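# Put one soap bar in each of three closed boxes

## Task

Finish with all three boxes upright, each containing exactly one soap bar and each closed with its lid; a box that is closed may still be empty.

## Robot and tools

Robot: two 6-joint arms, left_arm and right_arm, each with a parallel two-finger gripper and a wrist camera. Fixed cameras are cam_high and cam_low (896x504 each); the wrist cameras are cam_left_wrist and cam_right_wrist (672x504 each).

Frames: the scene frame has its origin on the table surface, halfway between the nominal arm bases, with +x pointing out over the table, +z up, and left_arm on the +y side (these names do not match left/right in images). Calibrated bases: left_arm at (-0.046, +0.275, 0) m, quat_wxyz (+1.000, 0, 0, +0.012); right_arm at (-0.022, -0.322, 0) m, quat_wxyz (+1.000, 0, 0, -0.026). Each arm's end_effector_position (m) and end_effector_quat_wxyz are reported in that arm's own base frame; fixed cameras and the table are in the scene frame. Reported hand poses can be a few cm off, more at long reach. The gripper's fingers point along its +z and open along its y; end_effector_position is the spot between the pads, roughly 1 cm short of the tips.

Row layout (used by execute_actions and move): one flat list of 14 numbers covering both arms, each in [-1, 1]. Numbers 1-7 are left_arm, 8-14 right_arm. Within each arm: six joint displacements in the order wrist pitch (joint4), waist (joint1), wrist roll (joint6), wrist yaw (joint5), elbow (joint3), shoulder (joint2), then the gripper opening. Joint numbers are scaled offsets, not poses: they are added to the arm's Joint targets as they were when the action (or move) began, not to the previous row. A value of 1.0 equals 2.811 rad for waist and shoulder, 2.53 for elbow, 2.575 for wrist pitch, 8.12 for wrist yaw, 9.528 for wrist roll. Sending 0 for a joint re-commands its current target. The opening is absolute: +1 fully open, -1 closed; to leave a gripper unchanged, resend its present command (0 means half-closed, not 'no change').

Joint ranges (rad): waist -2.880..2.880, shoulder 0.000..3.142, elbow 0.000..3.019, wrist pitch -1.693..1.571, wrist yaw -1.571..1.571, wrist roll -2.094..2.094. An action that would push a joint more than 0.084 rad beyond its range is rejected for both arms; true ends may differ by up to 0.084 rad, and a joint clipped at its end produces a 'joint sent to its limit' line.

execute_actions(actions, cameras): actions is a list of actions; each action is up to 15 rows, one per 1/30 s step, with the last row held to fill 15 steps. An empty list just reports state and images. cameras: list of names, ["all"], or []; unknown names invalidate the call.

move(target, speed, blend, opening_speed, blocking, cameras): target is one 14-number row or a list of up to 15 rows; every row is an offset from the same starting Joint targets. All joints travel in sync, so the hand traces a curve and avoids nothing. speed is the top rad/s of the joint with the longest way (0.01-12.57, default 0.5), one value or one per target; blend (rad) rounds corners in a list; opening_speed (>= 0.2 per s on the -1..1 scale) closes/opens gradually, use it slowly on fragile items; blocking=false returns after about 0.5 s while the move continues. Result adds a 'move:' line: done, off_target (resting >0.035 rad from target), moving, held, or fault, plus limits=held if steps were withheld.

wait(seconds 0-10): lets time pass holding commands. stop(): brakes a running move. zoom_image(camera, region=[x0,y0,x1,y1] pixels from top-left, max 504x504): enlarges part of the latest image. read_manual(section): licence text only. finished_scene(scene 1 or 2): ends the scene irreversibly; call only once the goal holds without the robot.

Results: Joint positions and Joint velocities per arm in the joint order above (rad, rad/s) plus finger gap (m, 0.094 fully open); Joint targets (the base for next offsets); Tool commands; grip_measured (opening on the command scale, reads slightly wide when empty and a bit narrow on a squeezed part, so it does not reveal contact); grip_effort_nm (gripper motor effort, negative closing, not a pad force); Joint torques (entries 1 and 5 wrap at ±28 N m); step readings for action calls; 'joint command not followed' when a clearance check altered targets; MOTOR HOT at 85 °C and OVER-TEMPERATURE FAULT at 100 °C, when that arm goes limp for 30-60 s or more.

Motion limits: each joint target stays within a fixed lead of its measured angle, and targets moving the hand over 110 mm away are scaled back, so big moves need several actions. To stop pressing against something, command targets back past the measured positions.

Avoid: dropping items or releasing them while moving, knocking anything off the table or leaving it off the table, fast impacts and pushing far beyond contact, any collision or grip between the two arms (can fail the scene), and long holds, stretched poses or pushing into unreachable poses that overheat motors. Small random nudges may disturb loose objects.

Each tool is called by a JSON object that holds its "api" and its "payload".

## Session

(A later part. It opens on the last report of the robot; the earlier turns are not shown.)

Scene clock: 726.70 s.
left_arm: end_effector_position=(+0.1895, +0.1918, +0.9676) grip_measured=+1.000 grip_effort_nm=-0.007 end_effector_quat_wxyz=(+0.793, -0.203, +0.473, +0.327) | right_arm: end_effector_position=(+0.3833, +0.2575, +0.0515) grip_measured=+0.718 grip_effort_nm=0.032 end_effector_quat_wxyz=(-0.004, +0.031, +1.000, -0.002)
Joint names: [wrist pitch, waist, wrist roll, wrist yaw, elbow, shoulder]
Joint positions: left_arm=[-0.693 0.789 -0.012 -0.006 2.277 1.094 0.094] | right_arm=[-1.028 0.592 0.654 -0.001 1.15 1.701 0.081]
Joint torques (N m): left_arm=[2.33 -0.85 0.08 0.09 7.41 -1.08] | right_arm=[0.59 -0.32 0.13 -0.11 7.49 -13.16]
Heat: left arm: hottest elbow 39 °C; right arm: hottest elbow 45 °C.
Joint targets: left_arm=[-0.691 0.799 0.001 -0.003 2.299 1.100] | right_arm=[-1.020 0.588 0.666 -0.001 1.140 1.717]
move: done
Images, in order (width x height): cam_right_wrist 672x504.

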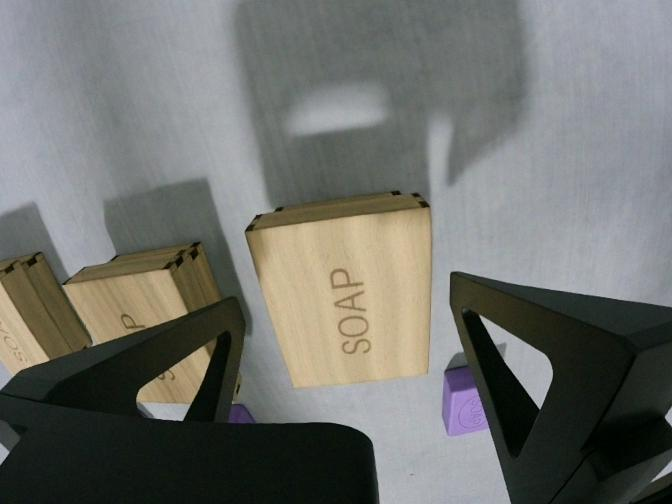

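{"api": "move", "payload": {"target": [[0,0,0,0,0,0,1,0.0206,0.0053,0,0,-0.0094,0.0085,0.72],[0,0,0,0,0,0,1,0.0206,0.0053,0,0,-0.0094,0.0085,0.22]], "speed": 0.15, "opening_speed": 0.5, "cameras": ["cam_right_wrist","cam_low"]}}

{"api": "zoom_image", "payload": {"camera": "cam_low", "region": [480, 250, 580, 320]}}

Scene clock: 741.07 s.
left_arm: end_effector_position=(+0.1895, +0.1918, +0.9676) grip_measured=+1.000 grip_effort_nm=-0.007 end_effector_quat_wxyz=(+0.793, -0.203, +0.473, +0.327) | right_arm: end_effector_position=(+0.3841, +0.2598, +0.0371) grip_measured=+0.362 grip_effort_nm=-1.043 end_effector_quat_wxyz=(+0.002, +0.030, +1.000, +0.002)
Joint names: [wrist pitch, waist, wrist roll, wrist yaw, elbow, shoulder]
Joint positions: left_arm=[-0.693 0.789 -0.012 -0.006 2.277 1.094 0.094] | right_arm=[-0.975 0.595 0.654 -0.001 1.129 1.718 0.064]
Joint torques (N m): left_arm=[2.35 -0.85 0.09 0.09 7.41 -1.03] | right_arm=[0.72 0.73 0.11 -0.11 7.1 -12.69]
Heat: left arm: hottest elbow 39 °C; right arm: hottest elbow 44 °C.
Joint targets: left_arm=[-0.691 0.799 0.001 -0.003 2.299 1.100] | right_arm=[-0.967 0.603 0.666 -0.001 1.116 1.741]
move: done
Images, in order (width x height): cam_low 896x504, cam_right_wrist 672x504.

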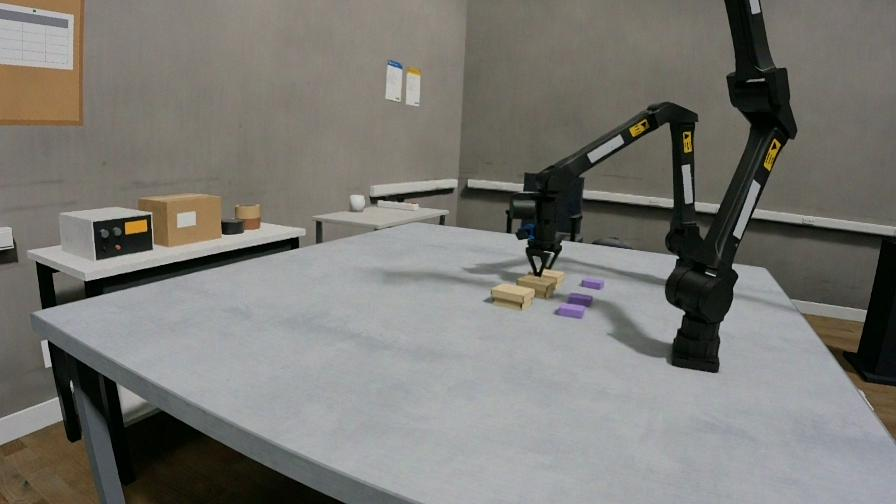

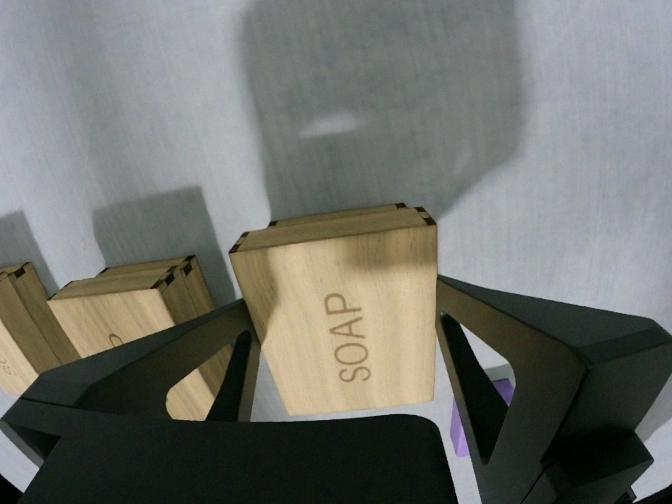

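Scaled by 5.040 from the camera's 896x504 image, which has a finer 1280x720 frame.

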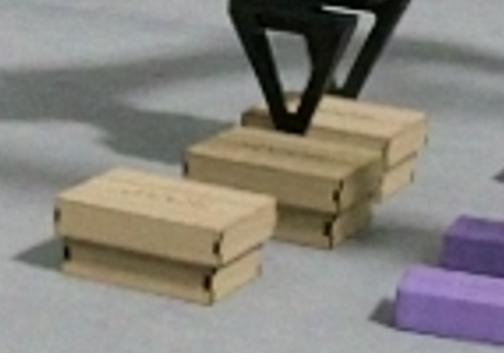

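{"api": "move", "payload": {"target": [[0,0,0,0,0,0,1,-0.0047,0,0,0,0.0229,-0.0096,0.22],[0,0,0,0,0,0,1,-0.0268,0,0,0,0.0355,-0.0221,0.22],[0,0,0,0,0,0,1,-0.054,0,0,0,0.0493,-0.0343,0.22]], "speed": 0.1, "cameras": ["cam_right_wrist","cam_low","cam_high"]}}

{"api": "zoom_image", "payload": {"camera": "cam_right_wrist", "region": [200, 150, 480, 360]}}

{"api": "zoom_image", "payload": {"camera": "cam_high", "region": [360, 220, 430, 290]}}

Scene clock: 774.27 s.
left_arm: end_effector_position=(+0.1895, +0.1918, +0.9676) grip_measured=+1.000 grip_effort_nm=-0.002 end_effector_quat_wxyz=(+0.793, -0.203, +0.473, +0.327) | right_arm: end_effector_position=(+0.3835, +0.2594, +0.0830) grip_measured=+0.360 grip_effort_nm=-1.067 end_effector_quat_wxyz=(+0.001, +0.030, +1.000, +0.001)
Joint names: [wrist pitch, waist, wrist roll, wrist yaw, elbow, shoulder]
Joint positions: left_arm=[-0.693 0.789 -0.012 -0.006 2.277 1.094 0.094] | right_arm=[-1.098 0.595 0.655 -0.001 1.186 1.657 0.064]
Joint torques (N m): left_arm=[2.35 -0.79 0.08 0.1 7.39 -1.03] | right_arm=[0.09 0.73 0.11 -0.11 13.35 -15.68]
Heat: left arm: hottest elbow 39 °C; right arm: hottest elbow 44 °C.
Joint targets: left_arm=[-0.691 0.799 0.001 -0.003 2.299 1.100] | right_arm=[-1.106 0.603 0.666 -0.001 1.241 1.644]
move: off_target (right_arm); right_arm: the elbow is farthest, 0.055 rad from its target
Images, in order (width x height): cam_high 896x504, cam_low 896x504, cam_right_wrist 672x504.

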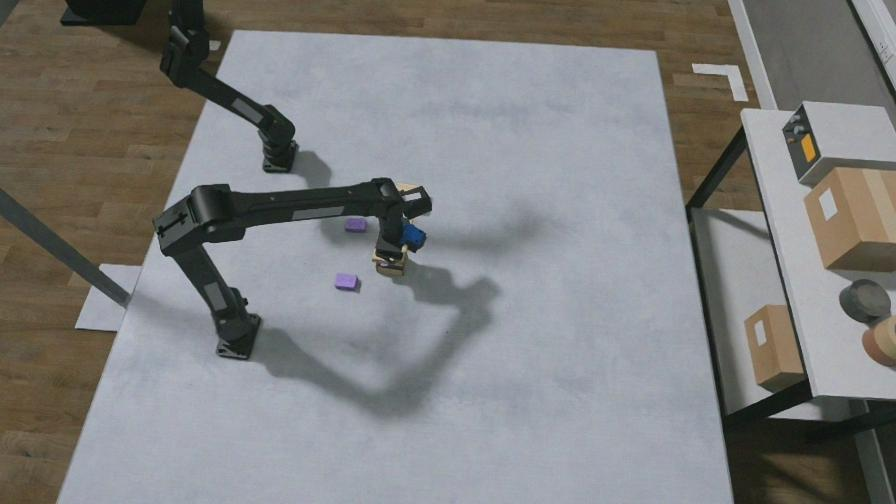

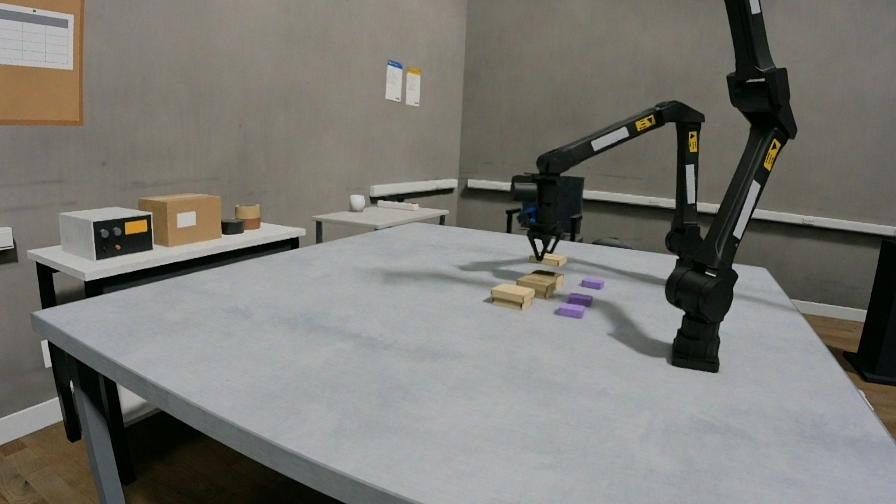

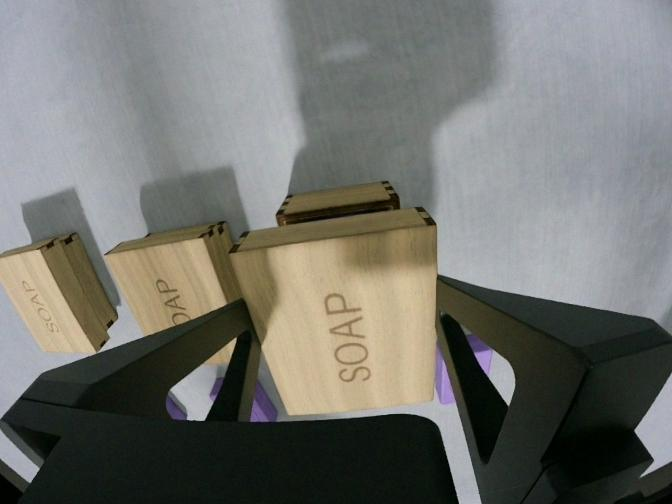

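Scaled by 1.800 from the camera's 672x504 image, which has a finer 960x720 frame.

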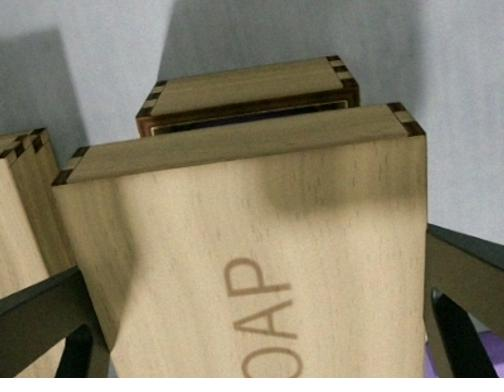

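Scaled by 7.200 from the camera's 896x504 image, which has a finer 1280x720 frame.

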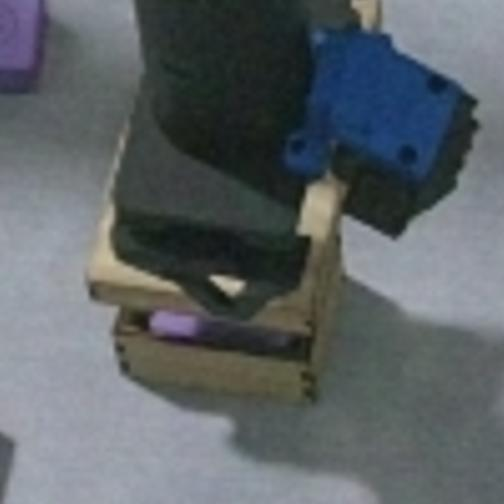

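{"api": "zoom_image", "payload": {"camera": "cam_high", "region": [372, 255, 408, 280]}}

{"api": "zoom_image", "payload": {"camera": "cam_low", "region": [520, 255, 575, 300]}}

{"api": "zoom_image", "payload": {"camera": "cam_right_wrist", "region": [265, 170, 415, 240]}}

Scaled by 14.000 from the camera's 896x504 image, which has a finer 1280x720 frame.

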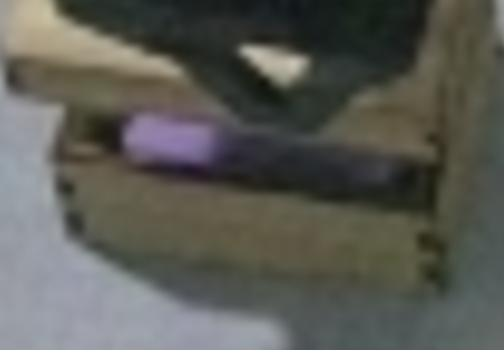

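Scaled by 9.164 from the camera's 896x504 image, which has a finer 1280x720 frame.

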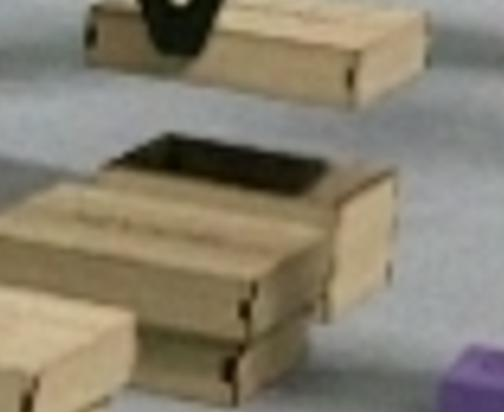

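Scaled by 3.360 from the camera's 672x504 image, which has a finer 960x720 frame.

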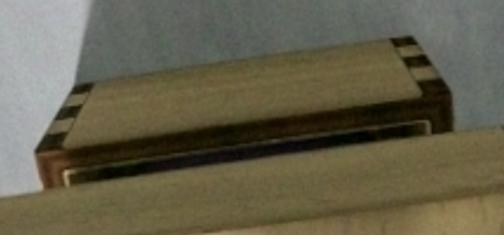

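{"api": "move", "payload": {"target": [[0,0,0,0,0,0,1,0.005,0,0,0,-0.0249,0.0089,0.22],[0,0,0,0,0,0,1,0.0336,0,0,0,-0.04,0.0225,0.22],[0,0,0,0,0,0,1,0.0544,0,0,0,-0.049,0.0338,0.22]], "speed": 0.1, "cameras": ["cam_right_wrist","cam_low","cam_high"]}}

{"api": "zoom_image", "payload": {"camera": "cam_low", "region": [520, 255, 575, 300]}}

Scene clock: 804.47 s.
left_arm: end_effector_position=(+0.1895, +0.1918, +0.9676) grip_measured=+1.000 grip_effort_nm=-0.012 end_effector_quat_wxyz=(+0.793, -0.203, +0.473, +0.327) | right_arm: end_effector_position=(+0.3858, +0.2607, +0.0515) grip_measured=+0.360 grip_effort_nm=-1.077 end_effector_quat_wxyz=(+0.007, +0.031, +0.999, +0.004)
Joint names: [wrist pitch, waist, wrist roll, wrist yaw, elbow, shoulder]
Joint positions: left_arm=[-0.693 0.789 -0.012 -0.006 2.277 1.094 0.094] | right_arm=[-1.001 0.596 0.658 0.002 1.143 1.696 0.064]
Joint torques (N m): left_arm=[2.35 -0.85 0.09 0.09 7.39 -1.14] | right_arm=[1.78 0.67 0.07 -0.2 6.22 -10.99]
Heat: left arm: hottest elbow 39 °C; right arm: hottest elbow 49 °C.
Joint targets: left_arm=[-0.691 0.799 0.001 -0.003 2.299 1.100] | right_arm=[-0.966 0.603 0.666 -0.001 1.117 1.739]
move: off_target (right_arm); right_arm: the shoulder is farthest, 0.043 rad from its target
Images, in order (width x height): cam_high 896x504, cam_low 896x504, cam_right_wrist 672x504.

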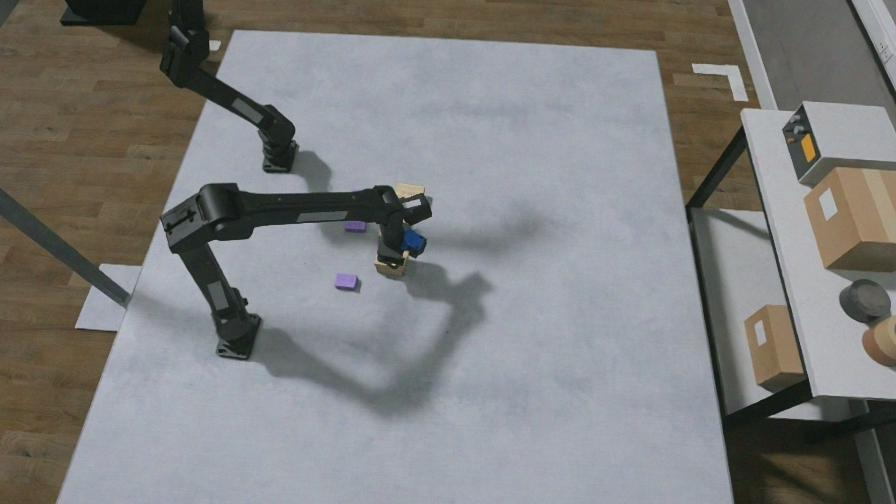

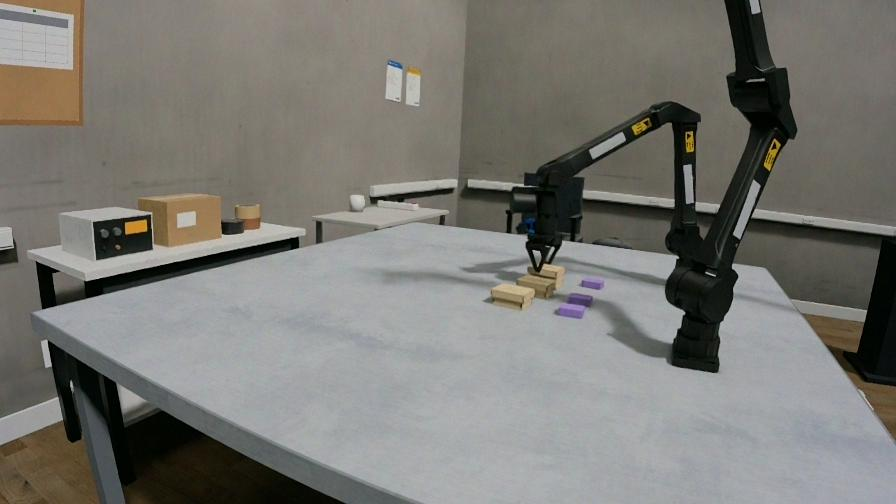

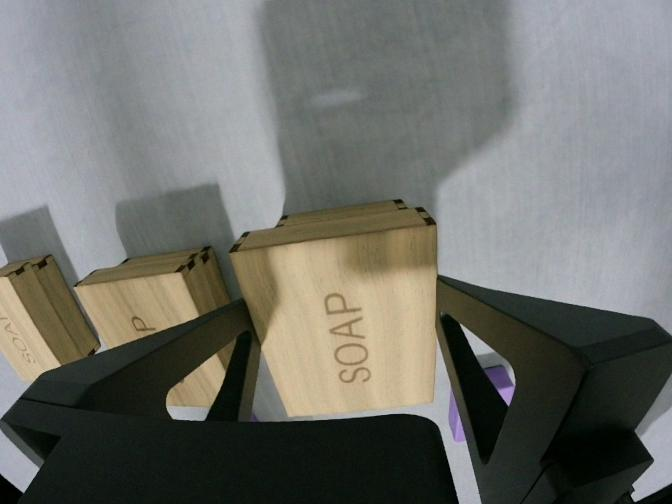

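Scaled by 9.164 from the camera's 896x504 image, which has a finer 1280x720 frame.

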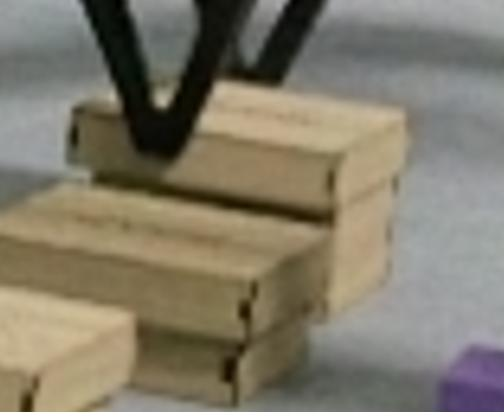

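{"api": "move", "payload": {"target": [[0,0,0,0,0,0,1,-0.0225,0,0,0,0.017,-0.0139,0.22],[0,0,0,0,0,0,1,-0.0443,-0.005,0,0,0.0436,-0.0292,0.22],[0,0,0,0,0,0,1,-0.0392,-0.005,0,0,0.019,-0.0221,0.22],[0,0,0,0,0,0,1,-0.0176,-0.005,0,0,0.0063,-0.0108,0.22]], "speed": 0.12, "cameras": ["cam_right_wrist","cam_low","cam_high"]}}

{"api": "zoom_image", "payload": {"camera": "cam_low", "region": [520, 255, 575, 300]}}

{"api": "zoom_image", "payload": {"camera": "cam_right_wrist", "region": [200, 150, 480, 360]}}

{"api": "zoom_image", "payload": {"camera": "cam_high", "region": [372, 235, 417, 280]}}

Scene clock: 862.33 s.
left_arm: end_effector_position=(+0.1895, +0.1918, +0.9676) grip_measured=+1.000 grip_effort_nm=-0.007 end_effector_quat_wxyz=(+0.793, -0.203, +0.473, +0.327) | right_arm: end_effector_position=(+0.3831, +0.2590, +0.0551) grip_measured=+0.360 grip_effort_nm=-1.082 end_effector_quat_wxyz=(+0.003, +0.031, +1.000, +0.002)
Joint names: [wrist pitch, waist, wrist roll, wrist yaw, elbow, shoulder]
Joint positions: left_arm=[-0.693 0.789 -0.012 -0.006 2.277 1.094 0.094] | right_arm=[-1.02 0.596 0.658 0.001 1.145 1.689 0.064]
Joint torques (N m): left_arm=[2.35 -0.79 0.09 0.09 7.39 -1.08] | right_arm=[0.81 -0.5 0.08 -0.2 7.41 -12.69]
Motor temperatures (°C): left_arm=[28 29 29 28 39 30 29] | right_arm=[31 33 28 30 42 34 33]
Heat: left arm: hottest elbow 39 °C; right arm: hottest elbow 42 °C.
Joint targets: left_arm=[-0.691 0.799 0.001 -0.003 2.299 1.100] | right_arm=[-1.011 0.589 0.666 -0.001 1.133 1.709]
move: done
Images, in order (width x height): cam_high 896x504, cam_low 896x504, cam_right_wrist 672x504.

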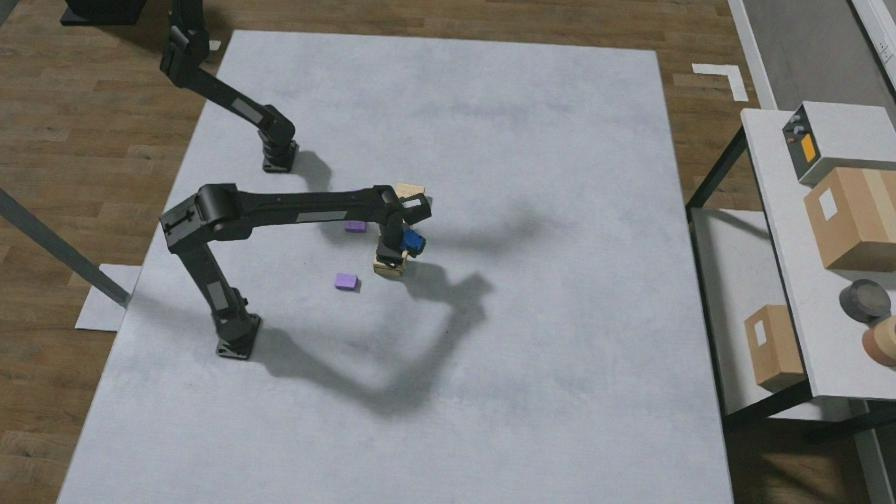

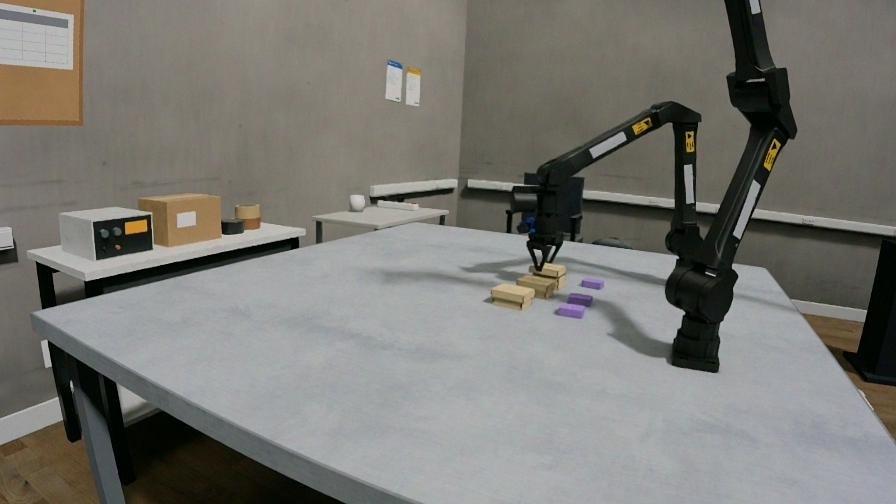

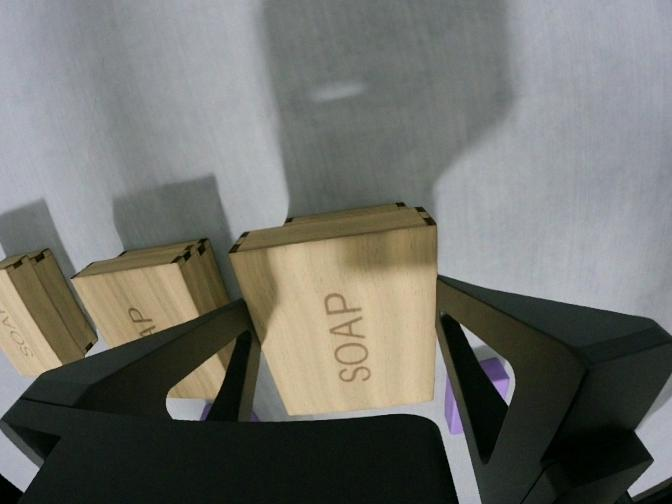

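Scaled by 9.164 from the camera's 896x504 image, which has a finer 1280x720 frame.

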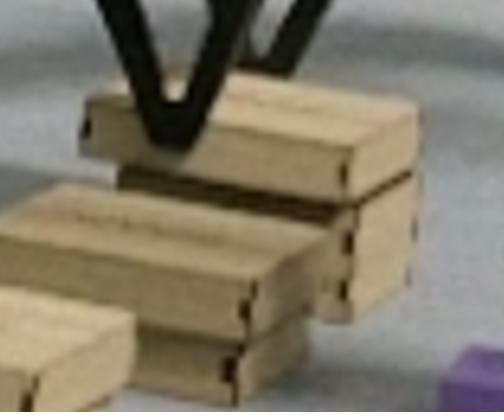

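Scaled by 1.800 from the camera's 672x504 image, which has a finer 960x720 frame.

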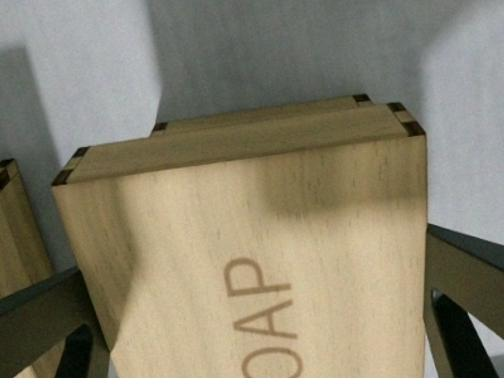

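Scaled by 11.200 from the camera's 896x504 image, which has a finer 1280x720 frame.

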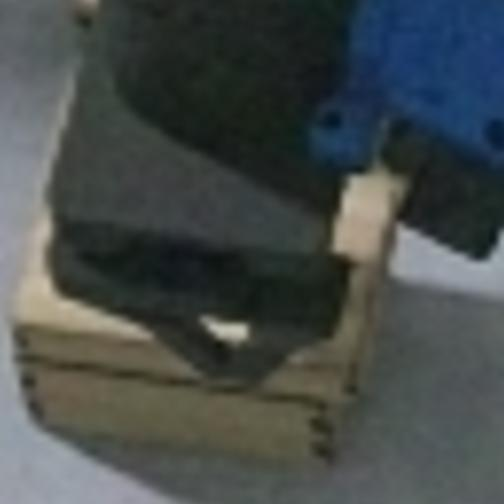

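{"api": "move", "payload": {"target": [[0,0,0,0,0,0,1,-0.0268,0.0075,0,0,0.0304,-0.0231,0.22],[0,0,0,0,0,0,1,-0.0217,0.0075,0,0,0.0059,-0.016,0.22],[0,0,0,0,0,0,1,-0.0008,0.0075,0,0,-0.0053,-0.0039,0.22]], "speed": 0.12, "cameras": ["cam_right_wrist","cam_low","cam_high"]}}

{"api": "zoom_image", "payload": {"camera": "cam_low", "region": [520, 255, 575, 300]}}

{"api": "zoom_image", "payload": {"camera": "cam_right_wrist", "region": [200, 150, 480, 360]}}

{"api": "zoom_image", "payload": {"camera": "cam_high", "region": [372, 235, 417, 280]}}

Scene clock: 892.60 s.
left_arm: end_effector_position=(+0.1895, +0.1918, +0.9676) grip_measured=+1.000 grip_effort_nm=-0.012 end_effector_quat_wxyz=(+0.793, -0.203, +0.473, +0.327) | right_arm: end_effector_position=(+0.3766, +0.2584, +0.0555) grip_measured=+0.360 grip_effort_nm=-1.072 end_effector_quat_wxyz=(+0.001, +0.028, +1.000, +0.000)
Joint names: [wrist pitch, waist, wrist roll, wrist yaw, elbow, shoulder]
Joint positions: left_arm=[-0.693 0.789 -0.012 -0.006 2.277 1.094 0.094] | right_arm=[-1.022 0.603 0.658 0.001 1.131 1.678 0.064]
Joint torques (N m): left_arm=[2.33 -0.79 0.08 0.09 7.39 -1.03] | right_arm=[0.84 0.73 0.08 -0.19 7.38 -12.28]
Heat: left arm: hottest elbow 39 °C; right arm: hottest elbow 43 °C.
Joint targets: left_arm=[-0.691 0.799 0.001 -0.003 2.299 1.100] | right_arm=[-1.013 0.610 0.666 -0.001 1.119 1.698]
move: done
Images, in order (width x height): cam_high 896x504, cam_low 896x504, cam_right_wrist 672x504.

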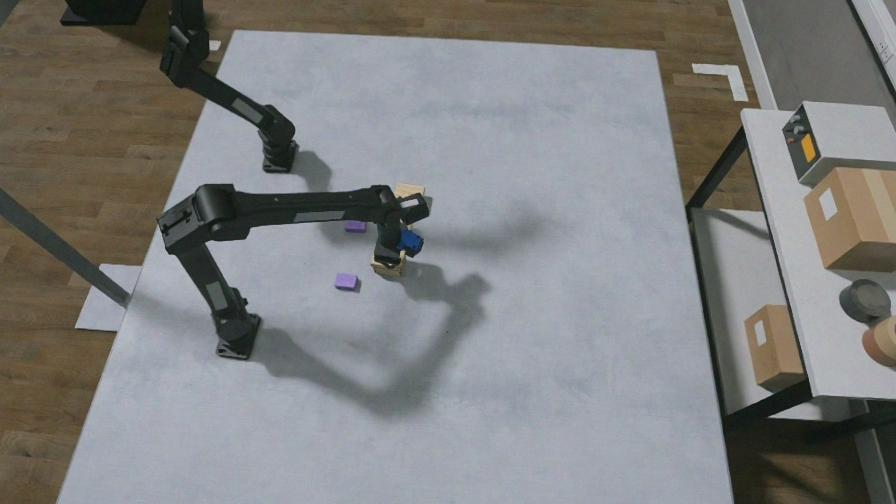

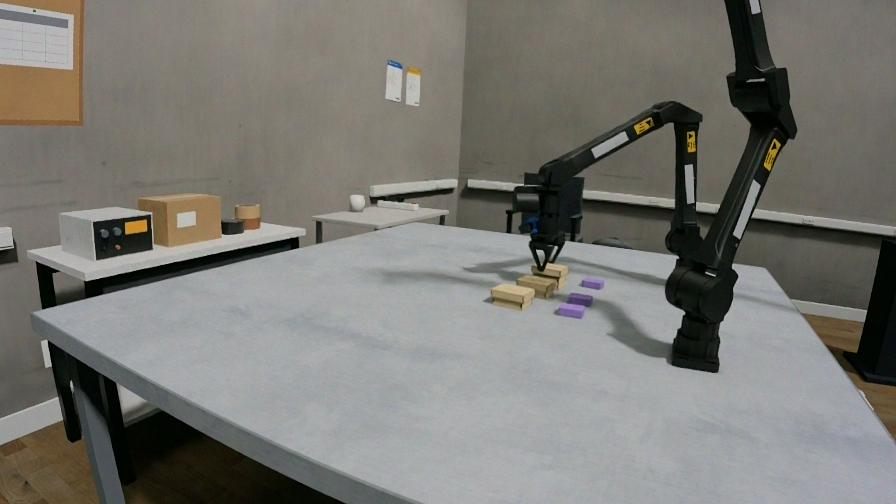

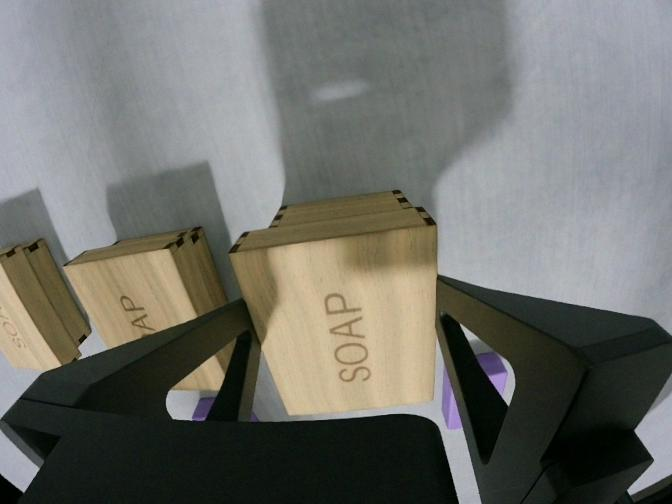

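Scaled by 9.164 from the camera's 896x504 image, which has a finer 1280x720 frame.

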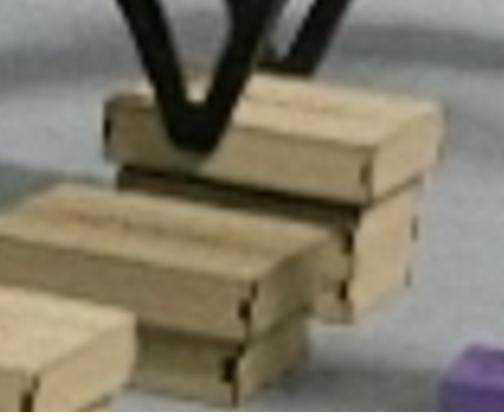

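Scaled by 1.800 from the camera's 672x504 image, which has a finer 960x720 frame.

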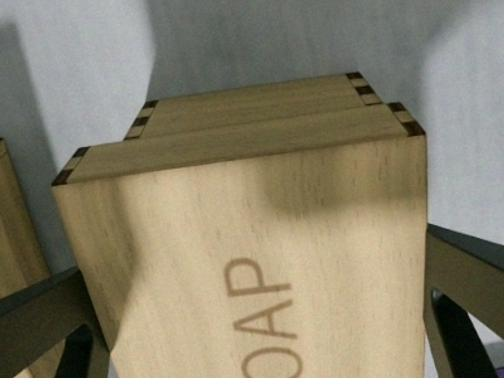

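Scaled by 11.200 from the camera's 896x504 image, which has a finer 1280x720 frame.

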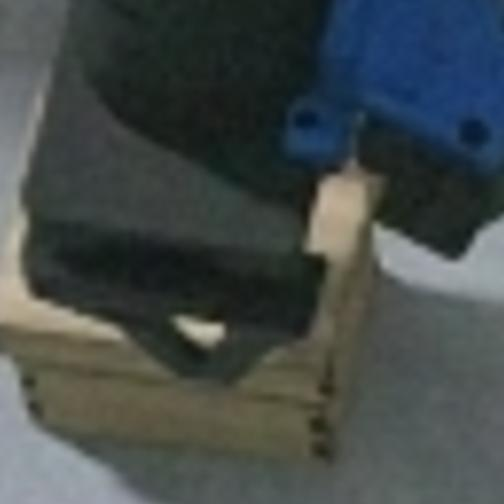

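{"api": "move", "payload": {"target": [0,0,0,0,0,0,1,0.0188,0,0,0,-0.0082,0.0095,0.22], "speed": 0.08, "cameras": ["cam_right_wrist","cam_low"]}}

{"api": "zoom_image", "payload": {"camera": "cam_low", "region": [520, 255, 575, 300]}}

Scene clock: 915.93 s.
left_arm: end_effector_position=(+0.1895, +0.1918, +0.9676) grip_measured=+1.000 grip_effort_nm=-0.012 end_effector_quat_wxyz=(+0.793, -0.203, +0.473, +0.327) | right_arm: end_effector_position=(+0.3787, +0.2596, +0.0514) grip_measured=+0.360 grip_effort_nm=-1.077 end_effector_quat_wxyz=(+0.006, +0.028, +1.000, +0.004)
Joint names: [wrist pitch, waist, wrist roll, wrist yaw, elbow, shoulder]
Joint positions: left_arm=[-0.693 0.789 -0.012 -0.006 2.277 1.094 0.094] | right_arm=[-0.999 0.603 0.658 0.002 1.125 1.682 0.064]
Joint torques (N m): left_arm=[2.35 -0.79 0.08 0.09 7.39 -1.03] | right_arm=[1.61 0.91 0.1 -0.22 6.19 -10.75]
Heat: left arm: hottest elbow 39 °C; right arm: hottest elbow 42 °C.
Joint targets: left_arm=[-0.691 0.799 0.001 -0.003 2.299 1.100] | right_arm=[-0.965 0.610 0.666 -0.001 1.098 1.725]
move: off_target (right_arm); right_arm: the shoulder is farthest, 0.043 rad from its target
Images, in order (width x height): cam_low 896x504, cam_right_wrist 672x504.

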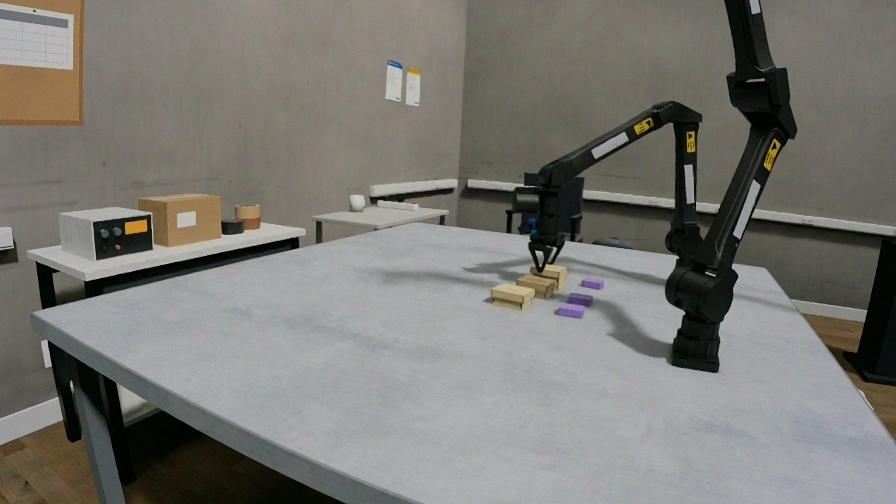

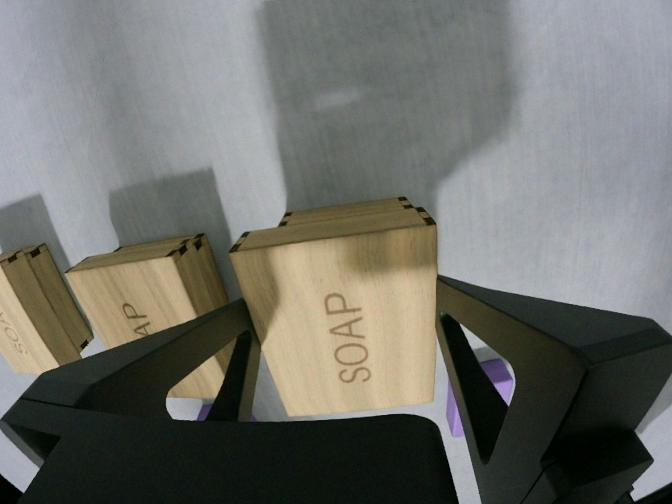

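Scaled by 9.164 from the camera's 896x504 image, which has a finer 1280x720 frame.

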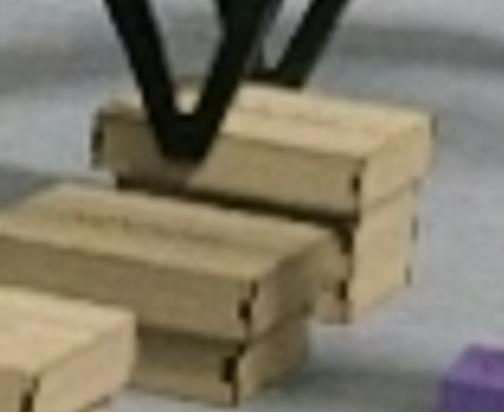

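{"api": "move", "payload": {"target": [[0,0,0,0,0,0,1,-0.014,0,0,0,0.0265,-0.0146,0.22],[0,0,0,0,0,0,1,-0.0328,0,0,0,0.0395,-0.0263,0.22]], "speed": 0.1, "cameras": ["cam_right_wrist","cam_low"]}}

{"api": "zoom_image", "payload": {"camera": "cam_low", "region": [520, 255, 575, 300]}}

{"api": "zoom_image", "payload": {"camera": "cam_right_wrist", "region": [200, 150, 480, 360]}}

Scene clock: 967.77 s.
left_arm: end_effector_position=(+0.1895, +0.1918, +0.9676) grip_measured=+1.000 grip_effort_nm=-0.012 end_effector_quat_wxyz=(+0.793, -0.203, +0.473, +0.327) | right_arm: end_effector_position=(+0.3791, +0.2600, +0.0675) grip_measured=+0.360 grip_effort_nm=-1.072 end_effector_quat_wxyz=(+0.006, +0.028, +1.000, +0.004)
Joint names: [wrist pitch, waist, wrist roll, wrist yaw, elbow, shoulder]
Joint positions: left_arm=[-0.693 0.789 -0.012 -0.006 2.277 1.094 0.094] | right_arm=[-1.041 0.603 0.659 0.001 1.147 1.662 0.064]
Joint torques (N m): left_arm=[2.35 -0.79 0.08 0.09 7.42 -1.03] | right_arm=[0.08 0.67 0.08 -0.2 12.97 -14.39]
Heat: left arm: hottest elbow 39 °C; right arm: hottest elbow 42 °C.
Joint targets: left_arm=[-0.691 0.799 0.001 -0.003 2.299 1.100] | right_arm=[-1.049 0.610 0.666 -0.001 1.199 1.651]
move: off_target (right_arm); right_arm: the elbow is farthest, 0.051 rad from its target
Images, in order (width x height): cam_low 896x504, cam_right_wrist 672x504.

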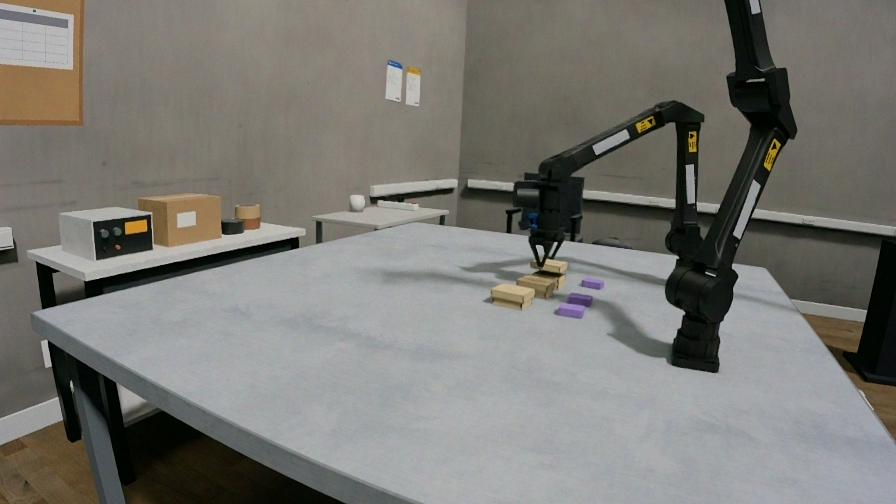

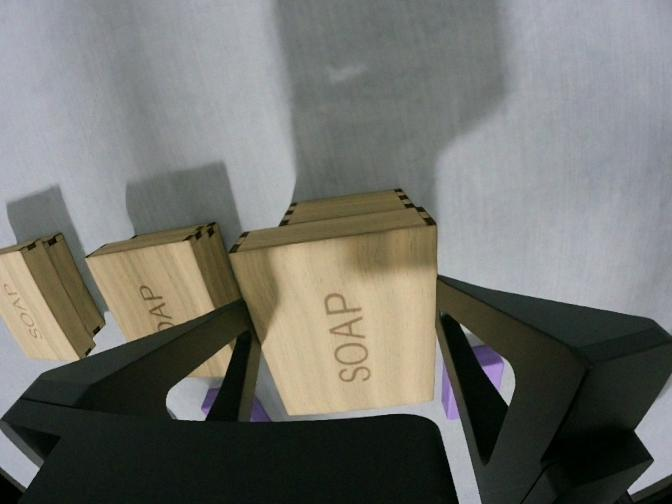

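Scaled by 9.164 from the camera's 896x504 image, which has a finer 1280x720 frame.

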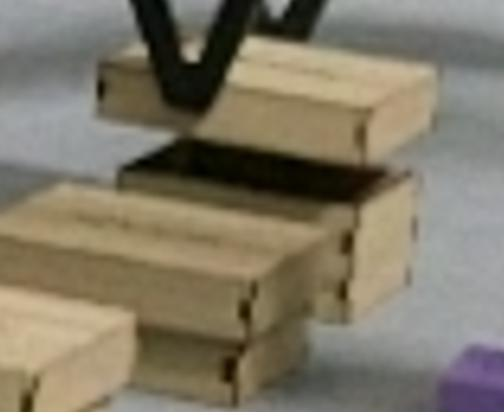

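Scaled by 1.800 from the camera's 672x504 image, which has a finer 960x720 frame.

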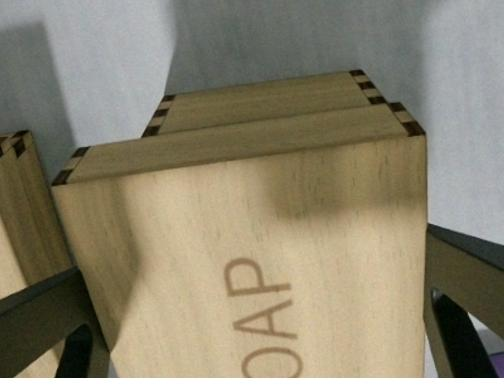

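{"api": "zoom_image", "payload": {"camera": "cam_right_wrist", "region": [280, 175, 420, 255]}}

{"api": "zoom_image", "payload": {"camera": "cam_right_wrist", "region": [220, 200, 450, 430]}}

Scaled by 3.600 from the camera's 672x504 image, which has a finer 960x720 frame.

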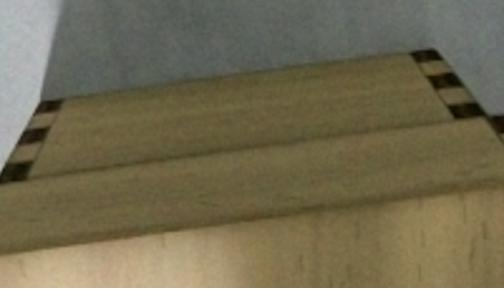

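Scaled by 2.191 from the camera's 672x504 image, which has a finer 960x720 frame.

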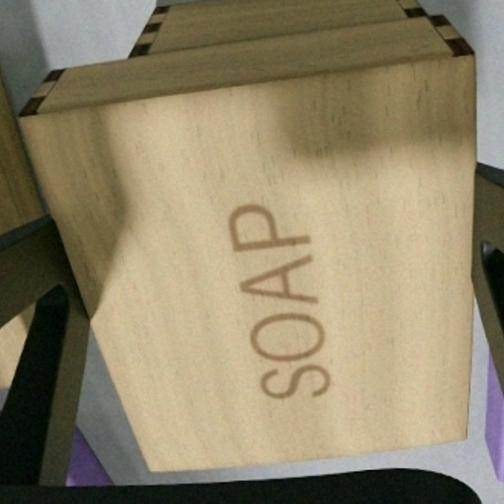

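{"api": "move", "payload": {"target": [[0,0,0,0,0,0,1,-0.0138,0,0.0017,0,0.0063,-0.0012,0.22],[0,0,0,0,0,0,1,-0.0087,0,0.0017,0,-0.0182,0.0059,0.22],[0,0,0,0,0,0,1,0.0135,0,0.0017,0,-0.03,0.0185,0.22],[0,0,0,0,0,0,1,0.0183,0,0.0017,0,-0.0331,0.0201,0.22]], "speed": 0.1, "cameras": ["cam_right_wrist","cam_low","cam_high"]}}

{"api": "zoom_image", "payload": {"camera": "cam_low", "region": [520, 255, 575, 300]}}

{"api": "zoom_image", "payload": {"camera": "cam_right_wrist", "region": [280, 175, 420, 255]}}

{"api": "zoom_image", "payload": {"camera": "cam_high", "region": [372, 235, 417, 280]}}

Scene clock: 1047.43 s.
left_arm: end_effector_position=(+0.1895, +0.1918, +0.9676) grip_measured=+1.000 grip_effort_nm=-0.002 end_effector_quat_wxyz=(+0.793, -0.203, +0.473, +0.327) | right_arm: end_effector_position=(+0.3773, +0.2588, +0.0520) grip_measured=+0.360 grip_effort_nm=-1.072 end_effector_quat_wxyz=(+0.001, +0.034, +0.999, +0.000)
Joint names: [wrist pitch, waist, wrist roll, wrist yaw, elbow, shoulder]
Joint positions: left_arm=[-0.693 0.789 -0.012 -0.006 2.277 1.094 0.094] | right_arm=[-1.014 0.603 0.671 0.001 1.13 1.684 0.064]
Joint torques (N m): left_arm=[2.36 -0.85 0.08 0.09 7.39 -1.03] | right_arm=[0.81 0.67 0.11 -0.19 7.12 -12.34]
Motor temperatures (°C): left_arm=[28 29 29 28 38 30 29] | right_arm=[31 33 28 30 53 34 33]
Heat: left arm: hottest elbow 38 °C; right arm: hottest elbow 53 °C.
Joint targets: left_arm=[-0.691 0.799 0.001 -0.003 2.299 1.100] | right_arm=[-1.002 0.610 0.682 -0.001 1.115 1.707]
move: done
Images, in order (width x height): cam_high 896x504, cam_low 896x504, cam_right_wrist 672x504.

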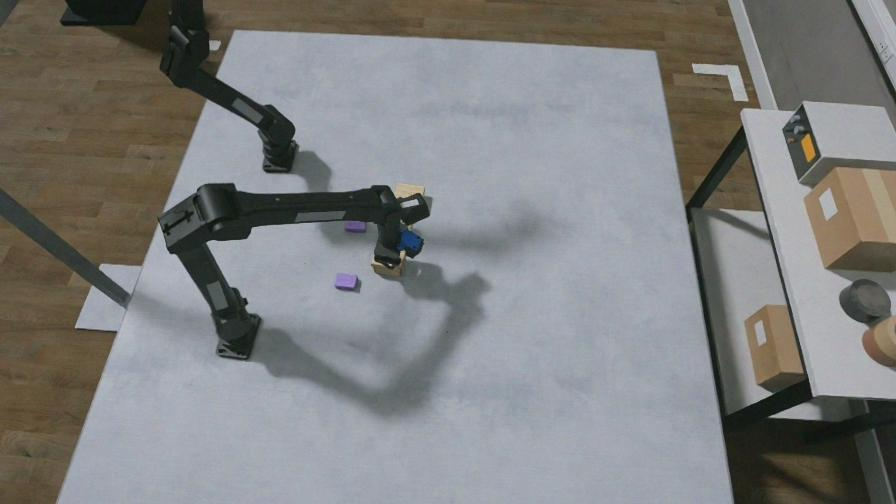

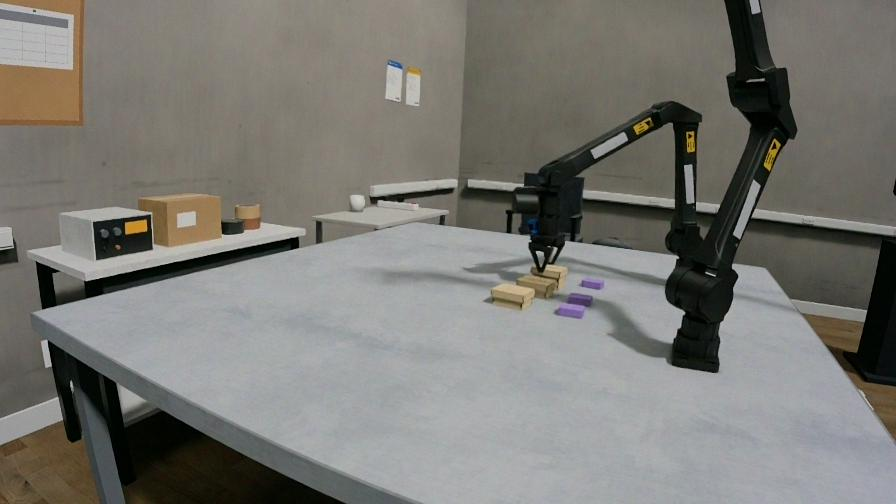

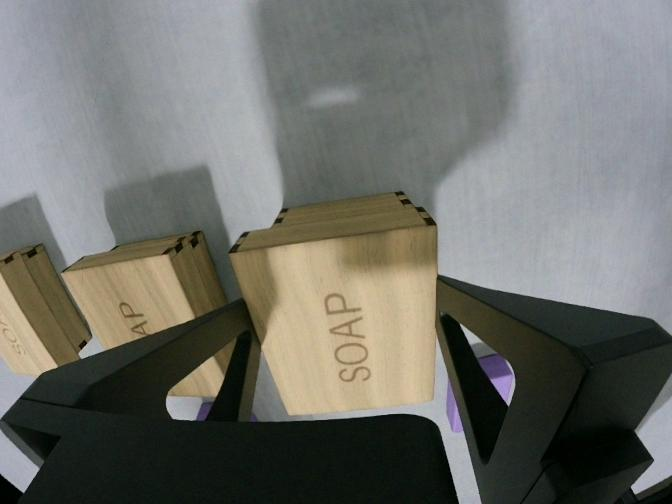

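Scaled by 9.164 from the camera's 896x504 image, which has a finer 1280x720 frame.

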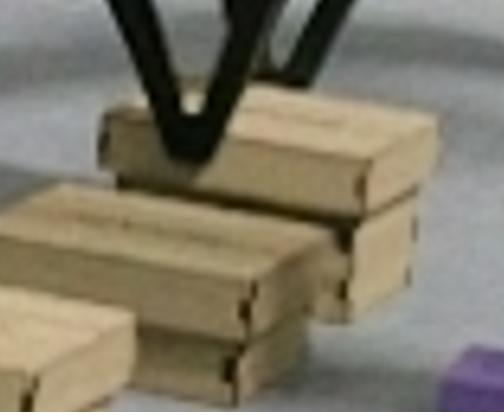

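Scaled by 3.600 from the camera's 672x504 image, which has a finer 960x720 frame.

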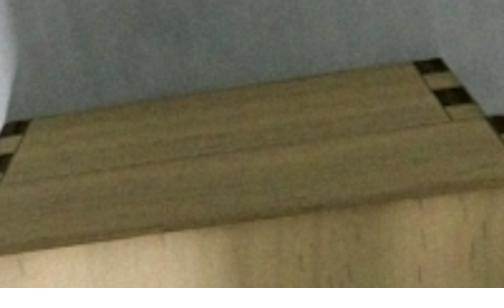

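Scaled by 11.200 from the camera's 896x504 image, which has a finer 1280x720 frame.

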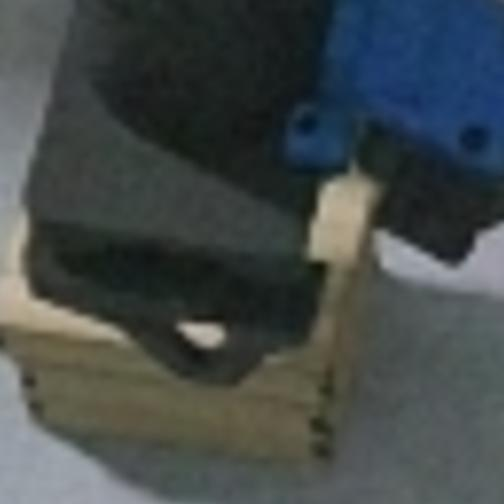

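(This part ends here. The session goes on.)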